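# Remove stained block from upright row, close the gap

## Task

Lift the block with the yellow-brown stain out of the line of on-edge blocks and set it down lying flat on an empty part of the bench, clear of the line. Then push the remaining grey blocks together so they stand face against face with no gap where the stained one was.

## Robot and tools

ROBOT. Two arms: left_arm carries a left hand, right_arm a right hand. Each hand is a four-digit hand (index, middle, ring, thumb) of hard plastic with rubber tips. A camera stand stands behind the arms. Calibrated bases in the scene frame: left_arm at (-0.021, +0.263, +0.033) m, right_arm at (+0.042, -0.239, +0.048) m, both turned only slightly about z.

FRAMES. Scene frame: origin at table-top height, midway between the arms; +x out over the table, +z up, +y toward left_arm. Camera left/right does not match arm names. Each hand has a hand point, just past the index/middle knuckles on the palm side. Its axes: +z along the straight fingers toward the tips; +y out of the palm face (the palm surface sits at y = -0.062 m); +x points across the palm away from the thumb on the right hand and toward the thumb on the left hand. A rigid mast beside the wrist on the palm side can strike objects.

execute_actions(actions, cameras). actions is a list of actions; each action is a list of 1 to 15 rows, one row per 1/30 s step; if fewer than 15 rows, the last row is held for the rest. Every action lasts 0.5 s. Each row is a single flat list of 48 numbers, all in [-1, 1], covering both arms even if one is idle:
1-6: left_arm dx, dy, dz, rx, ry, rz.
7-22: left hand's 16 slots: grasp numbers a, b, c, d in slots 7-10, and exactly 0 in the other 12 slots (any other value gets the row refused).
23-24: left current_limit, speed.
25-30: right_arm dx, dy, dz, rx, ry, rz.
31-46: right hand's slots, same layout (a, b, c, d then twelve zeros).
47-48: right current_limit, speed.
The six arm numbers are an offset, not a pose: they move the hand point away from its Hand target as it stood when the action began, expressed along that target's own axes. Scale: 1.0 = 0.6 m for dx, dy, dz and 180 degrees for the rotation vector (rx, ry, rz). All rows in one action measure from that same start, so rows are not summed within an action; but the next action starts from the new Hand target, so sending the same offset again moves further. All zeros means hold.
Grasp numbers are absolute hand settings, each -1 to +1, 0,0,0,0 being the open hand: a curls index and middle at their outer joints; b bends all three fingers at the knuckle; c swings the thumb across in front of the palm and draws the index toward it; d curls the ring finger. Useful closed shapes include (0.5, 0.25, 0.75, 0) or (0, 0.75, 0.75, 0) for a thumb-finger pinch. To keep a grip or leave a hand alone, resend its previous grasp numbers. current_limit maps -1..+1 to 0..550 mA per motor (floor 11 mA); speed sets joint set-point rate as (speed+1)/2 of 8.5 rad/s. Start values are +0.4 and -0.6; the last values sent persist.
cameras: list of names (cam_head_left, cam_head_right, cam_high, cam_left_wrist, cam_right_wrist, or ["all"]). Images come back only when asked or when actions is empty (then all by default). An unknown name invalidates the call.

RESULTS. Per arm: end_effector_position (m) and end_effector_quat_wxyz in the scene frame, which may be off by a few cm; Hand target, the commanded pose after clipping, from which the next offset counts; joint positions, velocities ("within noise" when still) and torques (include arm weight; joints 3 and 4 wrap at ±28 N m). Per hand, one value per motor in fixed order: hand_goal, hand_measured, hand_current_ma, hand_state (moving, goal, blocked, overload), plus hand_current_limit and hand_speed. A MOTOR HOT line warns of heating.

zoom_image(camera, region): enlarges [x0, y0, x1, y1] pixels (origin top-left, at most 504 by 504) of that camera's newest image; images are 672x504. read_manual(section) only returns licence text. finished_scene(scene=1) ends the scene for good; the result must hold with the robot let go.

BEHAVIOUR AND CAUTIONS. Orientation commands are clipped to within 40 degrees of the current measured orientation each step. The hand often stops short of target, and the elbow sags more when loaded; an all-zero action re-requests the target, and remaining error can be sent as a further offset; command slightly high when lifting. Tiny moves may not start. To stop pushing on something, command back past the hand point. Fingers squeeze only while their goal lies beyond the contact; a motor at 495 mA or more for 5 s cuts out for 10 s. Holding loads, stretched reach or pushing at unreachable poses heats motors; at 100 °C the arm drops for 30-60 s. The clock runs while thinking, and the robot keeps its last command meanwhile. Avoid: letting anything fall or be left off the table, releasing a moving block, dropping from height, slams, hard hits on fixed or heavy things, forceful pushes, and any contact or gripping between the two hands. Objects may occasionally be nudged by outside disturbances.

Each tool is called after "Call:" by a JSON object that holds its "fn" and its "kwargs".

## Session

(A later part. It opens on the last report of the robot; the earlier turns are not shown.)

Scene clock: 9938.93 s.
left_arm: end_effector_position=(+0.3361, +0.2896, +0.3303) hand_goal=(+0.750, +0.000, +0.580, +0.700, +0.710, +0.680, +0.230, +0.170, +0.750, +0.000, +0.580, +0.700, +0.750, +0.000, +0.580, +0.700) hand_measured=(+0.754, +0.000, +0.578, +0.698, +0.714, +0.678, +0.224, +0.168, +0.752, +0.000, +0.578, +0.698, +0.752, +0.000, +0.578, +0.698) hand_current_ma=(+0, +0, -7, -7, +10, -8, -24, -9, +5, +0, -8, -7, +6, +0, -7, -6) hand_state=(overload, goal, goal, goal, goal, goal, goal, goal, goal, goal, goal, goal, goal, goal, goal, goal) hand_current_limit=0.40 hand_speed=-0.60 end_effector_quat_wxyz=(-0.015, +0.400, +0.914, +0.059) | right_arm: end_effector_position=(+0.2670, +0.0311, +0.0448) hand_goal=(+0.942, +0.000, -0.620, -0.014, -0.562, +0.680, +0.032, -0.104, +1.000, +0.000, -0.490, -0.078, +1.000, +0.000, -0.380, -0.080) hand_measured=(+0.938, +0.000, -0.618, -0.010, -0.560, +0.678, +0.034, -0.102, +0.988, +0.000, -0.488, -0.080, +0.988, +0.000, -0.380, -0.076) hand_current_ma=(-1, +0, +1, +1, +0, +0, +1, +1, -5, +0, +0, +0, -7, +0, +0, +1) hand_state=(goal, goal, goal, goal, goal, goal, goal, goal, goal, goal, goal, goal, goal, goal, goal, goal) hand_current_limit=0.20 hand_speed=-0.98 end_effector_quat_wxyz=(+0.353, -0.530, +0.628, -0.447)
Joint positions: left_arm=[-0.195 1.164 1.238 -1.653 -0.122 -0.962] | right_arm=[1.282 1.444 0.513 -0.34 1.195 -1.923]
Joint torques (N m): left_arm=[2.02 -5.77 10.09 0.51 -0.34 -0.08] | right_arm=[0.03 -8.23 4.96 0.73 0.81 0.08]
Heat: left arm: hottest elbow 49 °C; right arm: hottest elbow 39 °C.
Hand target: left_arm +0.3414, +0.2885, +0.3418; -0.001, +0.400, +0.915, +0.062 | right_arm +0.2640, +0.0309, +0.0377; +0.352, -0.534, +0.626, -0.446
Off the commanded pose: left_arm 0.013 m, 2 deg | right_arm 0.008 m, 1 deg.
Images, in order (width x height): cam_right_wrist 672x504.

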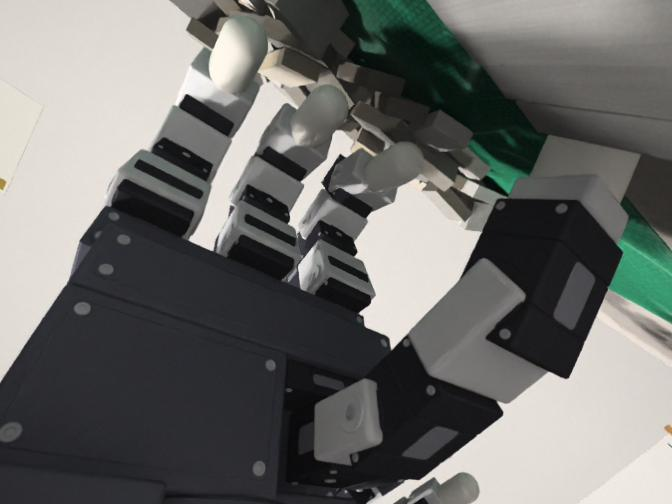

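Call:
{"fn": "execute_actions", "kwargs": {"actions": [[[0,0,0,0,0,0,0,0,0,0,0,0,0,0,0,0,0,0,0,0,0,0,0.4,-0.6,0,0,0,0,0,0,0.7,-0.25,0.805,0.6,0,0,0,0,0,0,0,0,0,0,0,0,0.2,-0.98]]], "cameras": ["cam_right_wrist"]}}

Call:
{"fn": "zoom_image", "kwargs": {"camera": "cam_right_wrist", "region": [420, 0, 672, 190]}}

Scene clock: 9946.87 s.
left_arm: end_effector_position=(+0.3361, +0.2896, +0.3303) hand_goal=(+0.750, +0.000, +0.580, +0.700, +0.710, +0.680, +0.230, +0.170, +0.750, +0.000, +0.580, +0.700, +0.750, +0.000, +0.580, +0.700) hand_measured=(+0.754, +0.000, +0.578, +0.698, +0.714, +0.678, +0.224, +0.168, +0.752, +0.000, +0.578, +0.698, +0.752, +0.000, +0.578, +0.698) hand_current_ma=(+0, +0, -7, -7, +10, -8, -24, -9, +5, +0, -8, -7, +6, +0, -7, -6) hand_state=(overload, goal, goal, goal, goal, goal, goal, goal, goal, goal, goal, goal, goal, goal, goal, goal) hand_current_limit=0.40 hand_speed=-0.60 end_effector_quat_wxyz=(-0.015, +0.400, +0.914, +0.059) | right_arm: end_effector_position=(+0.2670, +0.0311, +0.0448) hand_goal=(+0.936, +0.000, -0.628, -0.014, -0.588, +0.680, +0.028, -0.106, +1.000, +0.000, -0.490, -0.074, +1.000, +0.000, -0.380, -0.080) hand_measured=(+0.932, +0.000, -0.624, -0.010, -0.586, +0.678, +0.030, -0.104, +0.988, +0.000, -0.488, -0.076, +0.988, +0.000, -0.380, -0.076) hand_current_ma=(-1, +0, +1, +1, +1, +0, +1, +1, -5, +0, +0, +0, -7, +0, +0, +1) hand_state=(goal, goal, goal, goal, goal, goal, goal, goal, goal, goal, goal, goal, goal, goal, goal, goal) hand_current_limit=0.20 hand_speed=-0.98 end_effector_quat_wxyz=(+0.353, -0.530, +0.628, -0.447)
Joint positions: left_arm=[-0.195 1.164 1.238 -1.653 -0.122 -0.962] | right_arm=[1.282 1.444 0.513 -0.34 1.195 -1.923]
Joint torques (N m): left_arm=[2.02 -5.95 10.14 0.54 -0.34 -0.09] | right_arm=[0.15 -8.23 4.96 0.77 0.81 0.07]
Heat: left arm: hottest elbow 49 °C; right arm: hottest elbow 39 °C.
Hand target: left_arm +0.3414, +0.2885, +0.3418; -0.001, +0.400, +0.915, +0.062 | right_arm +0.2640, +0.0309, +0.0377; +0.352, -0.534, +0.626, -0.446
Off the commanded pose: left_arm 0.013 m, 2 deg | right_arm 0.008 m, 1 deg.
Images, in order (width x height): cam_right_wrist 672x504.

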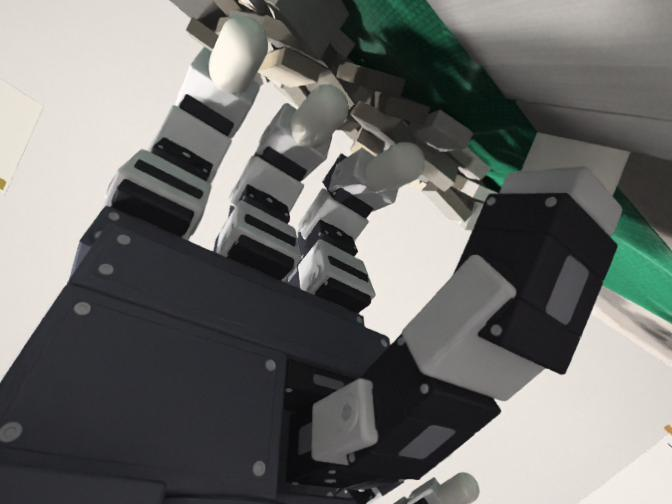

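Scaled by 2.000 from the camera's 672x504 image, which has a finer 960x720 frame.

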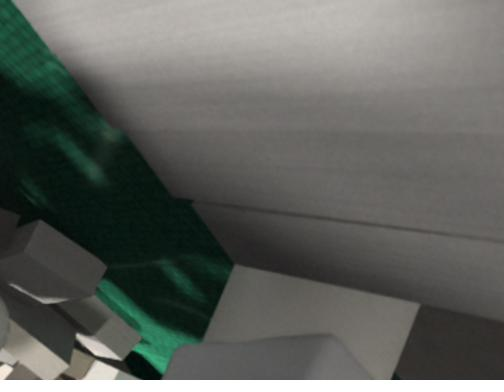

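Call:
{"fn": "execute_actions", "kwargs": {"actions": [[[0,0,0,0,0,0,0,0,0,0,0,0,0,0,0,0,0,0,0,0,0,0,0.4,-0.6,-0.0002,0.003,-0.0078,0,0,0,0.7,-0.25,0.805,0.6,0,0,0,0,0,0,0,0,0,0,0,0,0.2,-0.98]]], "cameras": ["cam_right_wrist"]}}

Call:
{"fn": "zoom_image", "kwargs": {"camera": "cam_right_wrist", "region": [420, 0, 672, 190]}}

Scene clock: 9966.60 s.
left_arm: end_effector_position=(+0.3361, +0.2896, +0.3303) hand_goal=(+0.750, +0.000, +0.580, +0.700, +0.710, +0.680, +0.230, +0.170, +0.750, +0.000, +0.580, +0.700, +0.750, +0.000, +0.580, +0.700) hand_measured=(+0.754, +0.000, +0.578, +0.698, +0.714, +0.678, +0.224, +0.168, +0.752, +0.000, +0.578, +0.698, +0.752, +0.000, +0.578, +0.698) hand_current_ma=(+0, +0, -7, -7, +10, -8, -24, -9, +5, +0, -8, -7, +6, +0, -7, -6) hand_state=(overload, goal, goal, goal, goal, goal, goal, goal, goal, goal, goal, goal, goal, goal, goal, goal) hand_current_limit=0.40 hand_speed=-0.60 end_effector_quat_wxyz=(-0.015, +0.400, +0.914, +0.059) | right_arm: end_effector_position=(+0.2622, +0.0344, +0.0441) hand_goal=(+0.936, +0.000, -0.628, -0.014, -0.588, +0.680, +0.028, -0.106, +1.000, +0.000, -0.490, -0.074, +1.000, +0.000, -0.380, -0.080) hand_measured=(+0.930, +0.000, -0.626, -0.010, -0.586, +0.678, +0.030, -0.104, +0.988, +0.000, -0.488, -0.076, +0.988, +0.000, -0.380, -0.076) hand_current_ma=(-1, +0, +0, +1, +0, +0, +1, +1, -5, +0, +0, +0, -7, +0, +0, +1) hand_state=(goal, goal, goal, goal, goal, goal, goal, goal, goal, goal, goal, goal, goal, goal, goal, goal) hand_current_limit=0.20 hand_speed=-0.98 end_effector_quat_wxyz=(+0.359, -0.528, +0.630, -0.442)
Joint positions: left_arm=[-0.195 1.164 1.238 -1.653 -0.122 -0.962] | right_arm=[1.299 1.446 0.513 -0.355 1.195 -1.888]
Joint torques (N m): left_arm=[2.02 -5.77 10.14 0.54 -0.34 -0.08] | right_arm=[0.09 -8.12 5.45 -0.23 0.94 0.15]
Heat: left arm: hottest elbow 49 °C; right arm: hottest elbow 38 °C.
Hand target: left_arm +0.3414, +0.2885, +0.3418; -0.001, +0.400, +0.915, +0.062 | right_arm +0.2591, +0.0319, +0.0377; +0.352, -0.534, +0.626, -0.446
Off the commanded pose: left_arm 0.013 m, 2 deg | right_arm 0.008 m, 1 deg.
Images, in order (width x height): cam_right_wrist 672x504.

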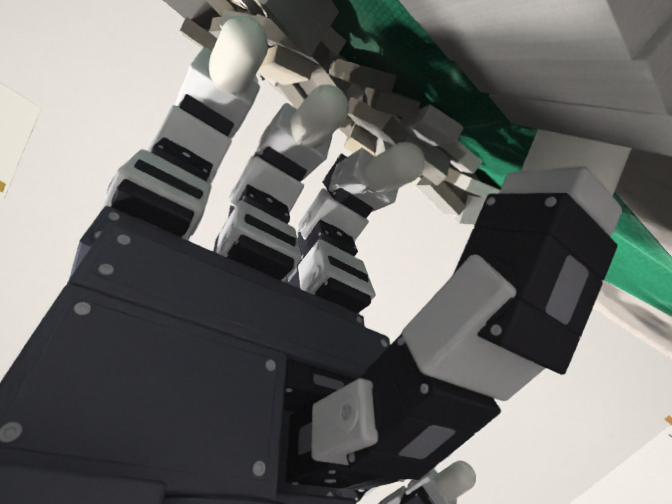

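Scaled by 2.000 from the camera's 672x504 image, which has a finer 960x720 frame.

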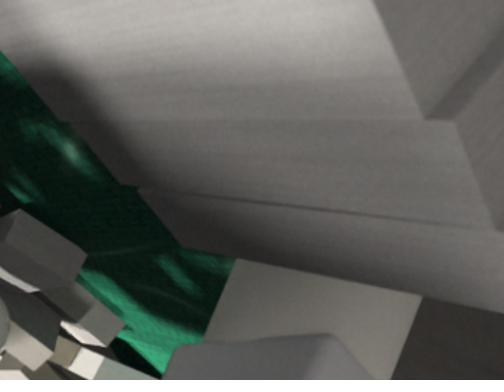

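Call:
{"fn": "execute_actions", "kwargs": {"actions": [[[0,0,0,0,0,0,0,0,0,0,0,0,0,0,0,0,0,0,0,0,0,0,0.4,-0.6,0,0,0,0,0,0,0.7,-0.25,0.82,0.6,0,0,0,0,0,0,0,0,0,0,0,0,0.2,-0.98]]], "cameras": ["cam_right_wrist"]}}

Call:
{"fn": "zoom_image", "kwargs": {"camera": "cam_right_wrist", "region": [420, 0, 672, 190]}}

Scene clock: 9976.13 s.
left_arm: end_effector_position=(+0.3361, +0.2896, +0.3303) hand_goal=(+0.750, +0.000, +0.580, +0.700, +0.710, +0.680, +0.230, +0.170, +0.750, +0.000, +0.580, +0.700, +0.750, +0.000, +0.580, +0.700) hand_measured=(+0.754, +0.000, +0.578, +0.698, +0.714, +0.678, +0.224, +0.168, +0.752, +0.000, +0.578, +0.698, +0.752, +0.000, +0.578, +0.698) hand_current_ma=(+0, +0, -7, -7, +10, -8, -24, -9, +5, +0, -8, -7, +6, +0, -7, -6) hand_state=(overload, goal, goal, goal, goal, goal, goal, goal, goal, goal, goal, goal, goal, goal, goal, goal) hand_current_limit=0.40 hand_speed=-0.60 end_effector_quat_wxyz=(-0.015, +0.400, +0.914, +0.059) | right_arm: end_effector_position=(+0.2622, +0.0345, +0.0441) hand_goal=(+0.930, +0.000, -0.636, -0.014, -0.614, +0.680, +0.026, -0.108, +1.000, +0.000, -0.490, -0.068, +1.000, +0.000, -0.380, -0.080) hand_measured=(+0.926, +0.000, -0.632, -0.010, -0.610, +0.678, +0.028, -0.106, +0.988, +0.000, -0.488, -0.070, +0.988, +0.000, -0.380, -0.076) hand_current_ma=(-1, +0, +1, +1, +1, +0, +1, +1, -5, +0, +0, +0, -7, +0, +0, +1) hand_state=(goal, goal, goal, goal, goal, goal, goal, goal, goal, goal, goal, goal, goal, goal, goal, goal) hand_current_limit=0.20 hand_speed=-0.98 end_effector_quat_wxyz=(+0.359, -0.528, +0.630, -0.441)
Joint positions: left_arm=[-0.195 1.164 1.238 -1.653 -0.122 -0.962] | right_arm=[1.299 1.446 0.513 -0.355 1.195 -1.887]
Joint torques (N m): left_arm=[1.96 -5.83 10.11 0.57 -0.34 -0.07] | right_arm=[-0.09 -8.12 5.45 -0.23 0.94 0.13]
Heat: left arm: hottest elbow 49 °C; right arm: hottest elbow 38 °C.
Hand target: left_arm +0.3414, +0.2885, +0.3418; -0.001, +0.400, +0.915, +0.062 | right_arm +0.2591, +0.0319, +0.0377; +0.352, -0.534, +0.626, -0.446
Off the commanded pose: left_arm 0.013 m, 2 deg | right_arm 0.008 m, 1 deg.
Images, in order (width x height): cam_right_wrist 672x504.

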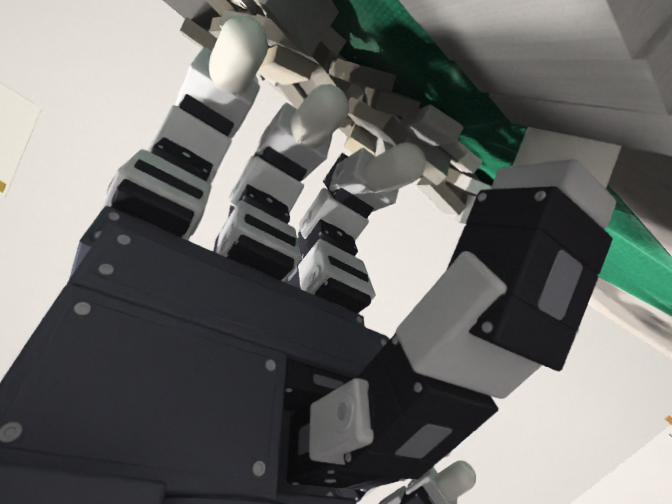

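Scaled by 2.000 from the camera's 672x504 image, which has a finer 960x720 frame.

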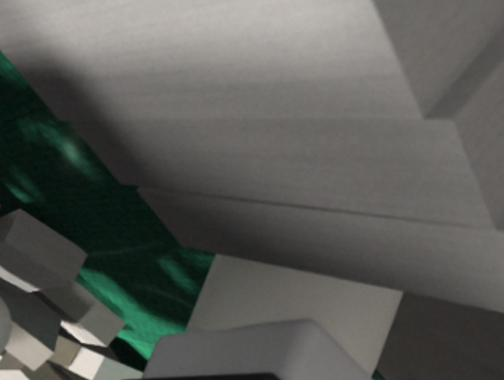

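Call:
{"fn": "execute_actions", "kwargs": {"actions": [[[0,0,0,0,0,0,0,0,0,0,0,0,0,0,0,0,0,0,0,0,0,0,0.4,-0.6,0,0,0,0,0,0,0.7,-0.25,0.83,0.6,0,0,0,0,0,0,0,0,0,0,0,0,0.2,-0.98]],[[0,0,0,0,0,0,0,0,0,0,0,0,0,0,0,0,0,0,0,0,0,0,0.4,-0.6,0,0,0,0,0,0,0.7,-0.25,0.84,0.6,0,0,0,0,0,0,0,0,0,0,0,0,0.2,-0.98]]], "cameras": ["cam_right_wrist"]}}

Call:
{"fn": "zoom_image", "kwargs": {"camera": "cam_right_wrist", "region": [420, 0, 672, 190]}}

Scene clock: 10006.53 s.
left_arm: end_effector_position=(+0.3361, +0.2896, +0.3303) hand_goal=(+0.750, +0.000, +0.580, +0.700, +0.710, +0.680, +0.230, +0.170, +0.750, +0.000, +0.580, +0.700, +0.750, +0.000, +0.580, +0.700) hand_measured=(+0.754, +0.000, +0.578, +0.698, +0.714, +0.678, +0.224, +0.168, +0.752, +0.000, +0.578, +0.698, +0.752, +0.000, +0.578, +0.698) hand_current_ma=(+0, +0, -7, -7, +10, -8, -24, -9, +5, +0, -8, -7, +6, +0, -7, -6) hand_state=(overload, goal, goal, goal, goal, goal, goal, goal, goal, goal, goal, goal, goal, goal, goal, goal) hand_current_limit=0.40 hand_speed=-0.60 end_effector_quat_wxyz=(-0.015, +0.400, +0.914, +0.059) | right_arm: end_effector_position=(+0.2623, +0.0346, +0.0442) hand_goal=(+0.924, +0.000, -0.646, -0.014, -0.648, +0.680, +0.020, -0.110, +1.000, +0.000, -0.490, -0.062, +1.000, +0.000, -0.380, -0.080) hand_measured=(+0.920, +0.000, -0.642, -0.010, -0.638, +0.680, +0.022, -0.108, +0.988, +0.000, -0.488, -0.064, +0.988, +0.000, -0.380, -0.076) hand_current_ma=(-1, +0, +1, +1, +5, +0, +1, +1, -5, +0, +0, +0, -7, +0, +0, +1) hand_state=(goal, goal, goal, goal, goal, goal, goal, goal, goal, goal, goal, goal, goal, goal, goal, goal) hand_current_limit=0.20 hand_speed=-0.98 end_effector_quat_wxyz=(+0.360, -0.527, +0.631, -0.441)
Joint positions: left_arm=[-0.195 1.164 1.238 -1.653 -0.122 -0.962] | right_arm=[1.299 1.446 0.513 -0.355 1.195 -1.885]
Joint torques (N m): left_arm=[2.14 -5.77 10.14 0.53 -0.34 -0.08] | right_arm=[0.15 -8.18 5.44 -0.18 0.93 0.12]
Heat: left arm: hottest elbow 49 °C; right arm: hottest elbow 38 °C.
Hand target: left_arm +0.3414, +0.2885, +0.3418; -0.001, +0.400, +0.915, +0.062 | right_arm +0.2591, +0.0320, +0.0377; +0.352, -0.534, +0.626, -0.446
Off the commanded pose: left_arm 0.013 m, 2 deg | right_arm 0.008 m, 1 deg.
Images, in order (width x height): cam_right_wrist 672x504.

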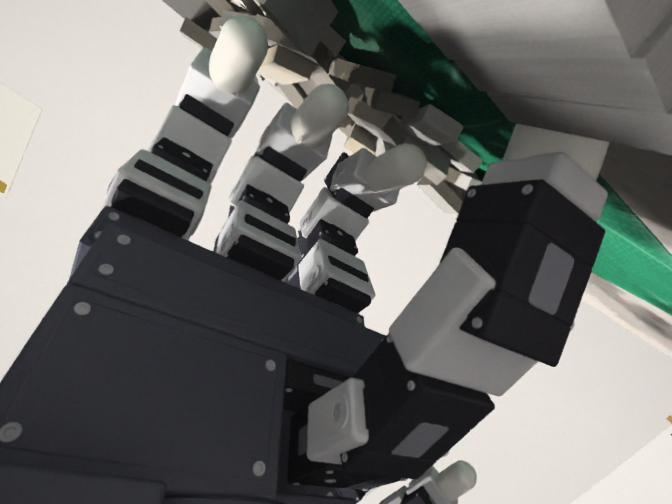

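Scaled by 2.000 from the camera's 672x504 image, which has a finer 960x720 frame.

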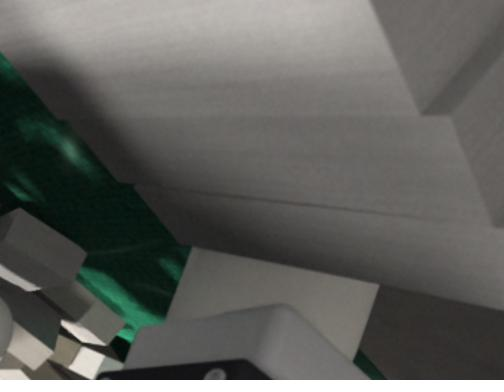

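Call:
{"fn": "execute_actions", "kwargs": {"actions": [[[0,0,0,0,0,0,0,0,0,0,0,0,0,0,0,0,0,0,0,0,0,0,0.4,-0.6,0,0,0,0,0,0,0.7,-0.25,0.85,0.6,0,0,0,0,0,0,0,0,0,0,0,0,0.2,-0.98]],[[0,0,0,0,0,0,0,0,0,0,0,0,0,0,0,0,0,0,0,0,0,0,0.4,-0.6,0,0,0,0,0,0,0.7,-0.25,0.86,0.6,0,0,0,0,0,0,0,0,0,0,0,0,0.2,-0.98]]], "cameras": ["cam_right_wrist"]}}

Call:
{"fn": "zoom_image", "kwargs": {"camera": "cam_right_wrist", "region": [420, 0, 672, 190]}}

Scene clock: 10015.27 s.
left_arm: end_effector_position=(+0.3361, +0.2896, +0.3303) hand_goal=(+0.750, +0.000, +0.580, +0.700, +0.710, +0.680, +0.230, +0.170, +0.750, +0.000, +0.580, +0.700, +0.750, +0.000, +0.580, +0.700) hand_measured=(+0.754, +0.000, +0.578, +0.698, +0.714, +0.678, +0.224, +0.168, +0.752, +0.000, +0.578, +0.698, +0.752, +0.000, +0.578, +0.698) hand_current_ma=(+0, +0, -7, -7, +10, -8, -24, -9, +5, +0, -8, -7, +6, +0, -7, -6) hand_state=(overload, goal, goal, goal, goal, goal, goal, goal, goal, goal, goal, goal, goal, goal, goal, goal) hand_current_limit=0.40 hand_speed=-0.60 end_effector_quat_wxyz=(-0.015, +0.400, +0.914, +0.059) | right_arm: end_effector_position=(+0.2624, +0.0349, +0.0440) hand_goal=(+0.916, +0.000, -0.658, -0.014, -0.682, +0.680, +0.016, -0.114, +1.000, +0.000, -0.490, -0.056, +1.000, +0.000, -0.380, -0.080) hand_measured=(+0.912, +0.000, -0.654, -0.010, -0.650, +0.684, +0.022, -0.108, +0.988, +0.000, -0.488, -0.058, +0.988, +0.000, -0.380, -0.076) hand_current_ma=(-1, +0, +1, +1, +29, +1, +2, +3, -5, +0, +0, +0, -7, +0, +0, +1) hand_state=(goal, goal, goal, goal, blocked, goal, goal, goal, goal, goal, goal, goal, goal, goal, goal, goal) hand_current_limit=0.20 hand_speed=-0.98 end_effector_quat_wxyz=(+0.360, -0.526, +0.632, -0.440)
Joint positions: left_arm=[-0.195 1.164 1.238 -1.653 -0.122 -0.962] | right_arm=[1.299 1.447 0.513 -0.355 1.195 -1.88]
Joint torques (N m): left_arm=[2.08 -5.89 10.13 0.53 -0.34 -0.08] | right_arm=[-0.09 -8.23 5.44 -0.24 0.93 0.06]
Heat: left arm: hottest elbow 49 °C; right arm: hottest elbow 38 °C.
Hand target: left_arm +0.3414, +0.2885, +0.3418; -0.001, +0.400, +0.915, +0.062 | right_arm +0.2591, +0.0319, +0.0377; +0.352, -0.534, +0.626, -0.446
Off the commanded pose: left_arm 0.013 m, 2 deg | right_arm 0.008 m, 2 deg.
Images, in order (width x height): cam_right_wrist 672x504.

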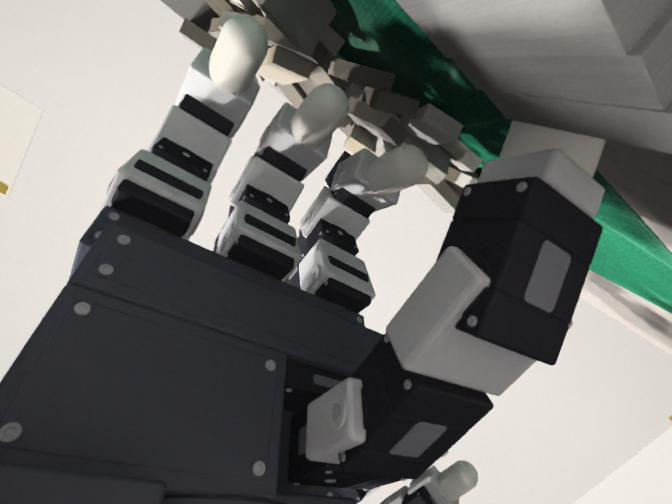

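Scaled by 2.000 from the camera's 672x504 image, which has a finer 960x720 frame.

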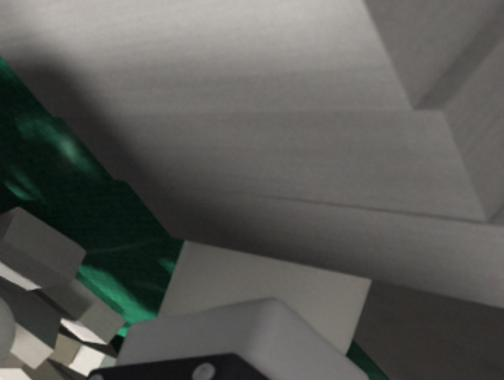

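Call:
{"fn": "execute_actions", "kwargs": {"actions": [[[0,0,0,0,0,0,0,0,0,0,0,0,0,0,0,0,0,0,0,0,0,0,0.4,-0.6,0,0,0,0,0,0,0.7,-0.25,0.82,0.6,0,0,0,0,0,0,0,0,0,0,0,0,0.2,-0.98]],[[0,0,0,0,0,0,0,0,0,0,0,0,0,0,0,0,0,0,0,0,0,0,0.4,-0.6,0,0,0,0,0,0,0.7,-0.25,0.75,0.6,0,0,0,0,0,0,0,0,0,0,0,0,0.2,-0.95]],[[0,0,0,0,0,0,0,0,0,0,0,0,0,0,0,0,0,0,0,0,0,0,0.4,-0.6,0.0012,-0.031,-0.0121,0,0,0,0.7,-0.25,0.74,0.6,0,0,0,0,0,0,0,0,0,0,0,0,0.2,-0.9]],[[0,0,0,0,0,0,0,0,0,0,0,0,0,0,0,0,0,0,0,0,0,0,0.4,-0.6,0.0015,-0.0388,-0.0151,0,0,0,0.7,-0.25,0.74,0.6,0,0,0,0,0,0,0,0,0,0,0,0,0.2,-0.85]],[[0,0,0,0,0,0,0,0,0,0,0,0,0,0,0,0,0,0,0,0,0,0,0.4,-0.6,0.0015,-0.0388,-0.0151,0,0,0,0.7,-0.25,0.74,0.6,0,0,0,0,0,0,0,0,0,0,0,0,0.2,-0.85]]], "cameras": ["cam_right_wrist"]}}

Call:
{"fn": "zoom_image", "kwargs": {"camera": "cam_right_wrist", "region": [420, 0, 672, 190]}}

Scene clock: 10032.17 s.
left_arm: end_effector_position=(+0.3361, +0.2896, +0.3303) hand_goal=(+0.750, +0.000, +0.580, +0.700, +0.710, +0.680, +0.230, +0.170, +0.750, +0.000, +0.580, +0.700, +0.750, +0.000, +0.580, +0.700) hand_measured=(+0.754, +0.000, +0.578, +0.698, +0.714, +0.678, +0.224, +0.168, +0.752, +0.000, +0.578, +0.698, +0.752, +0.000, +0.578, +0.698) hand_current_ma=(+0, +0, -7, -7, +10, -8, -24, -9, +5, +0, -8, -7, +6, +0, -7, -6) hand_state=(overload, goal, goal, goal, goal, goal, goal, goal, goal, goal, goal, goal, goal, goal, goal, goal) hand_current_limit=0.40 hand_speed=-0.60 end_effector_quat_wxyz=(-0.015, +0.400, +0.914, +0.059) | right_arm: end_effector_position=(+0.2573, +0.0185, +0.0983) hand_goal=(+0.958, +0.000, -0.592, -0.014, -0.478, +0.680, +0.046, -0.096, +1.000, +0.000, -0.490, -0.092, +1.000, +0.000, -0.380, -0.080) hand_measured=(+0.942, +0.000, -0.594, -0.010, -0.480, +0.682, +0.044, -0.098, +0.988, +0.000, -0.488, -0.090, +0.988, +0.000, -0.380, -0.076) hand_current_ma=(-10, +0, -1, +1, +0, +0, +0, +0, -5, +0, +0, +1, -7, +0, +0, +1) hand_state=(goal, goal, goal, goal, goal, goal, goal, goal, goal, goal, goal, goal, goal, goal, goal, goal) hand_current_limit=0.20 hand_speed=-0.85 end_effector_quat_wxyz=(+0.342, -0.538, +0.623, -0.453)
Joint positions: left_arm=[-0.195 1.164 1.238 -1.653 -0.122 -0.962] | right_arm=[1.3 1.266 0.56 -0.637 1.196 -1.881]
Joint torques (N m): left_arm=[2.02 -5.89 10.13 0.53 -0.33 -0.08] | right_arm=[0.38 -8.47 9.25 -0.31 0.93 0.12]
Heat: left arm: hottest elbow 49 °C; right arm: hottest elbow 38 °C.
Hand target: left_arm +0.3414, +0.2885, +0.3418; -0.001, +0.400, +0.915, +0.062 | right_arm +0.2584, +0.0321, +0.1077; +0.352, -0.534, +0.626, -0.446
Off the commanded pose: left_arm 0.013 m, 2 deg | right_arm 0.017 m, 1 deg.
Images, in order (width x height): cam_right_wrist 672x504.

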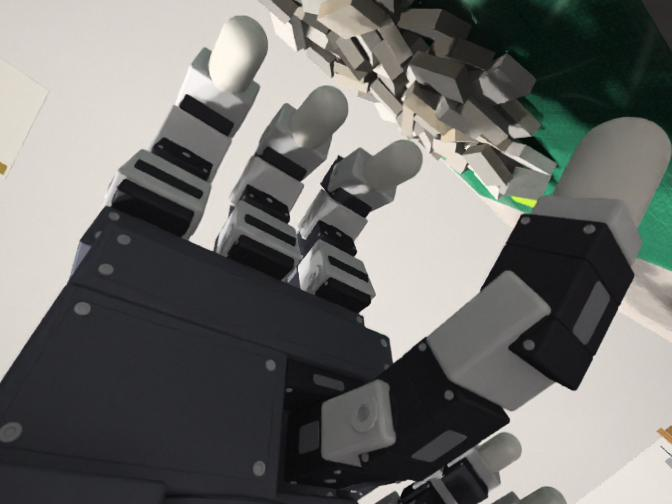

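Scaled by 2.000 from the camera's 672x504 image, which has a finer 960x720 frame.

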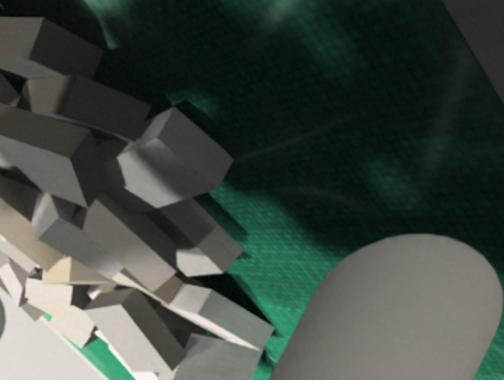

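Call:
{"fn": "execute_actions", "kwargs": {"actions": [[[0,0,0,0,0,0,0,0,0,0,0,0,0,0,0,0,0,0,0,0,0,0,0.4,-0.6,0.0299,-0.0398,-0.0098,0,0,0,0.6,-0.2,0.74,0.6,0,0,0,0,0,0,0,0,0,0,0,0,0.2,-0.85]],[[0,0,0,0,0,0,0,0,0,0,0,0,0,0,0,0,0,0,0,0,0,0,0.4,-0.6,0.0441,-0.0402,-0.0072,0,0,0,0.5,0,0.75,0.6,0,0,0,0,0,0,0,0,0,0,0,0,0.2,-0.85]],[[0,0,0,0,0,0,0,0,0,0,0,0,0,0,0,0,0,0,0,0,0,0,0.4,-0.6,0.0426,-0.0014,0.0079,0,0,0,0.5,0,0.75,0.6,0,0,0,0,0,0,0,0,0,0,0,0,0.2,-0.85]],[[0,0,0,0,0,0,0,0,0,0,0,0,0,0,0,0,0,0,0,0,0,0,0.4,-0.6,0.0426,-0.0014,0.0079,0,0,0,0.5,0,0.75,0.6,0,0,0,0,0,0,0,0,0,0,0,0,0.2,-0.85]]], "cameras": ["all"]}}

Call:
{"fn": "zoom_image", "kwargs": {"camera": "cam_left_wrist", "region": [510, 130, 570, 190]}}

Call:
{"fn": "zoom_image", "kwargs": {"camera": "cam_head_left", "region": [363, 404, 403, 440]}}

Call:
{"fn": "zoom_image", "kwargs": {"camera": "cam_head_right", "region": [370, 408, 410, 444]}}

Scene clock: 10047.17 s.
left_arm: end_effector_position=(+0.3361, +0.2896, +0.3303) hand_goal=(+0.750, +0.000, +0.580, +0.700, +0.710, +0.680, +0.230, +0.170, +0.750, +0.000, +0.580, +0.700, +0.750, +0.000, +0.580, +0.700) hand_measured=(+0.754, +0.000, +0.578, +0.698, +0.714, +0.678, +0.224, +0.168, +0.752, +0.000, +0.578, +0.698, +0.752, +0.000, +0.578, +0.698) hand_current_ma=(+0, +0, -7, -7, +10, -8, -24, -9, +5, +0, -8, -7, +6, +0, -7, -6) hand_state=(overload, goal, goal, goal, goal, goal, goal, goal, goal, goal, goal, goal, goal, goal, goal, goal) hand_current_limit=0.40 hand_speed=-0.60 end_effector_quat_wxyz=(-0.015, +0.400, +0.914, +0.059) | right_arm: end_effector_position=(+0.2578, -0.0583, +0.1592) hand_goal=(+0.598, +0.000, -0.342, +0.226, -0.514, +0.680, +0.042, -0.018, +0.746, +0.000, -0.220, +0.200, +0.718, +0.000, -0.380, -0.010) hand_measured=(+0.594, +0.000, -0.344, +0.224, -0.514, +0.682, +0.044, -0.020, +0.740, +0.000, -0.224, +0.198, +0.712, +0.000, -0.380, -0.012) hand_current_ma=(-1, +0, +0, +0, +0, +0, +0, +0, -2, +0, -1, +0, -2, +0, +0, +0) hand_state=(goal, goal, goal, goal, goal, goal, goal, goal, goal, goal, goal, goal, goal, goal, goal, goal) hand_current_limit=0.20 hand_speed=-0.85 end_effector_quat_wxyz=(+0.354, -0.518, +0.637, -0.449)
Joint positions: left_arm=[-0.195 1.164 1.238 -1.653 -0.122 -0.962] | right_arm=[1.195 0.831 0.46 -0.743 1.174 -2.076]
Joint torques (N m): left_arm=[2.14 -5.77 10.11 0.54 -0.33 -0.08] | right_arm=[-0.73 -3.6 8.79 0.03 0.82 -0.09]
Heat: left arm: hottest elbow 49 °C; right arm: hottest elbow 39 °C.
Hand target: left_arm +0.3414, +0.2885, +0.3418; -0.001, +0.400, +0.915, +0.062 | right_arm +0.2581, -0.0632, +0.1578; +0.352, -0.534, +0.626, -0.446
Off the commanded pose: left_arm 0.013 m, 2 deg | right_arm 0.005 m, 2 deg.
joint sent to its limit (right arm) — joint 6 (wrist roll), lower limit. The joint targets still meet the commanded pose.

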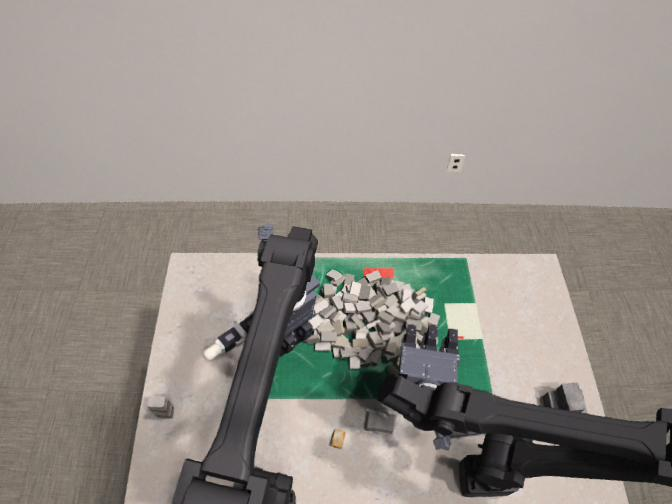

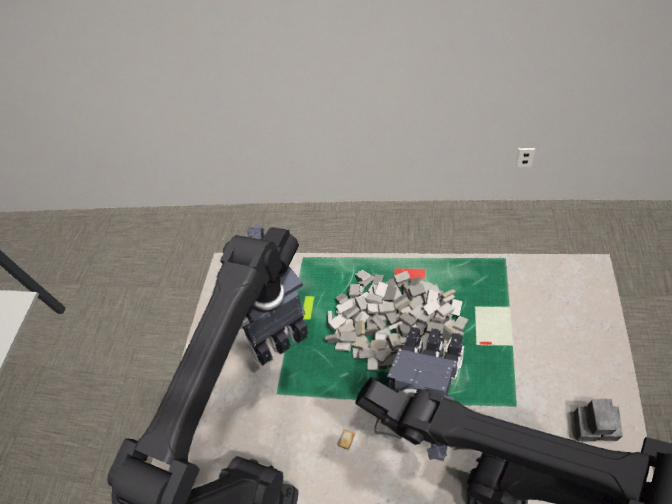

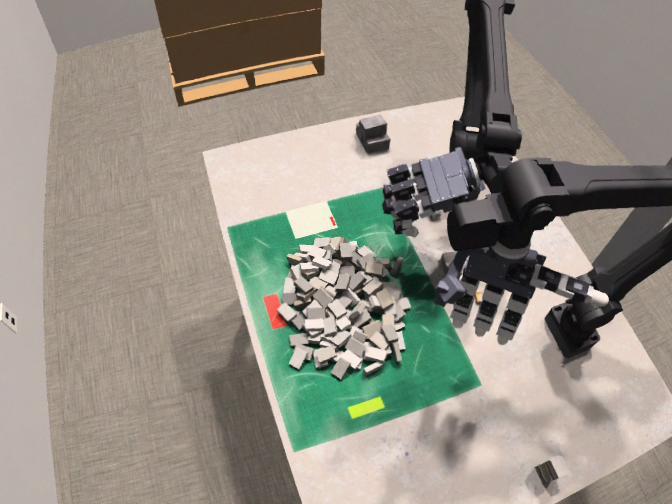

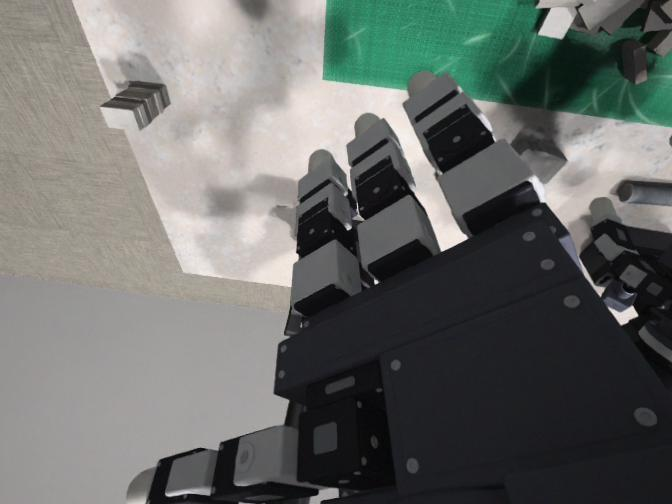

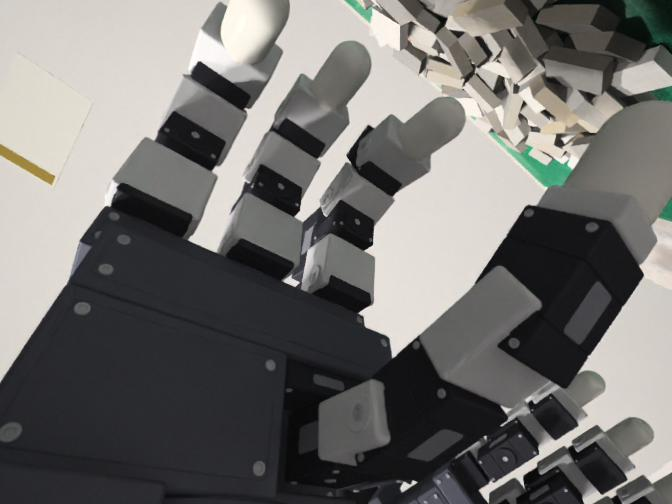

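Scaled by 8.400 from the camera's 672x504 image, which has a finer 960x720 frame.

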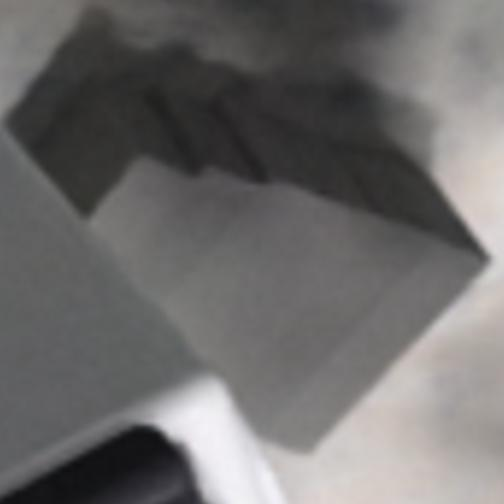

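Scaled by 12.600 from the camera's 672x504 image, which has a finer 960x720 frame.

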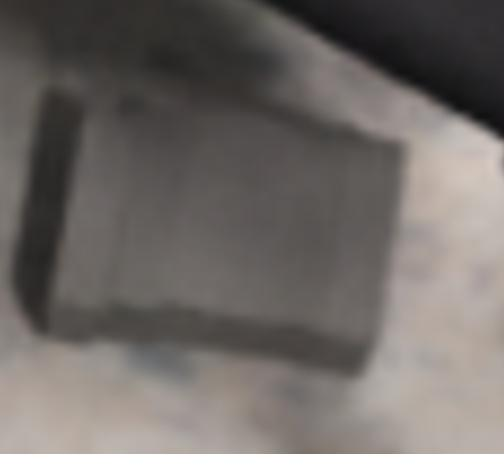

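Scaled by 12.600 from the camera's 672x504 image, which has a finer 960x720 frame.

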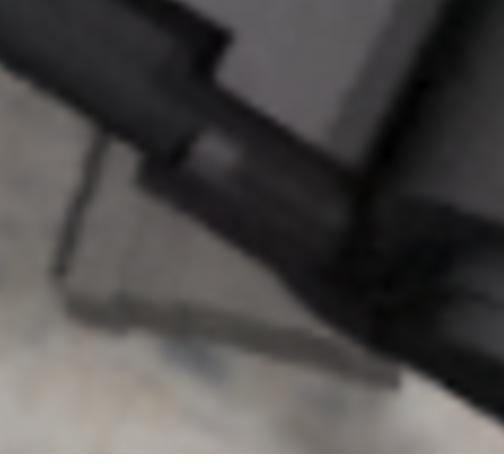

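Call:
{"fn": "zoom_image", "kwargs": {"camera": "cam_head_left", "region": [320, 400, 410, 460]}}

Scaled by 5.600 from the camera's 672x504 image, which has a finer 960x720 frame.

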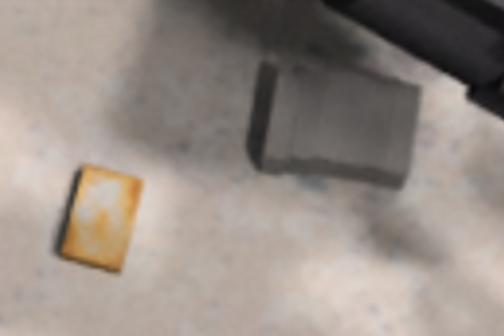

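Call:
{"fn": "finished_scene", "kwargs": {"scene": 1}}

The scene is finished: the task was done.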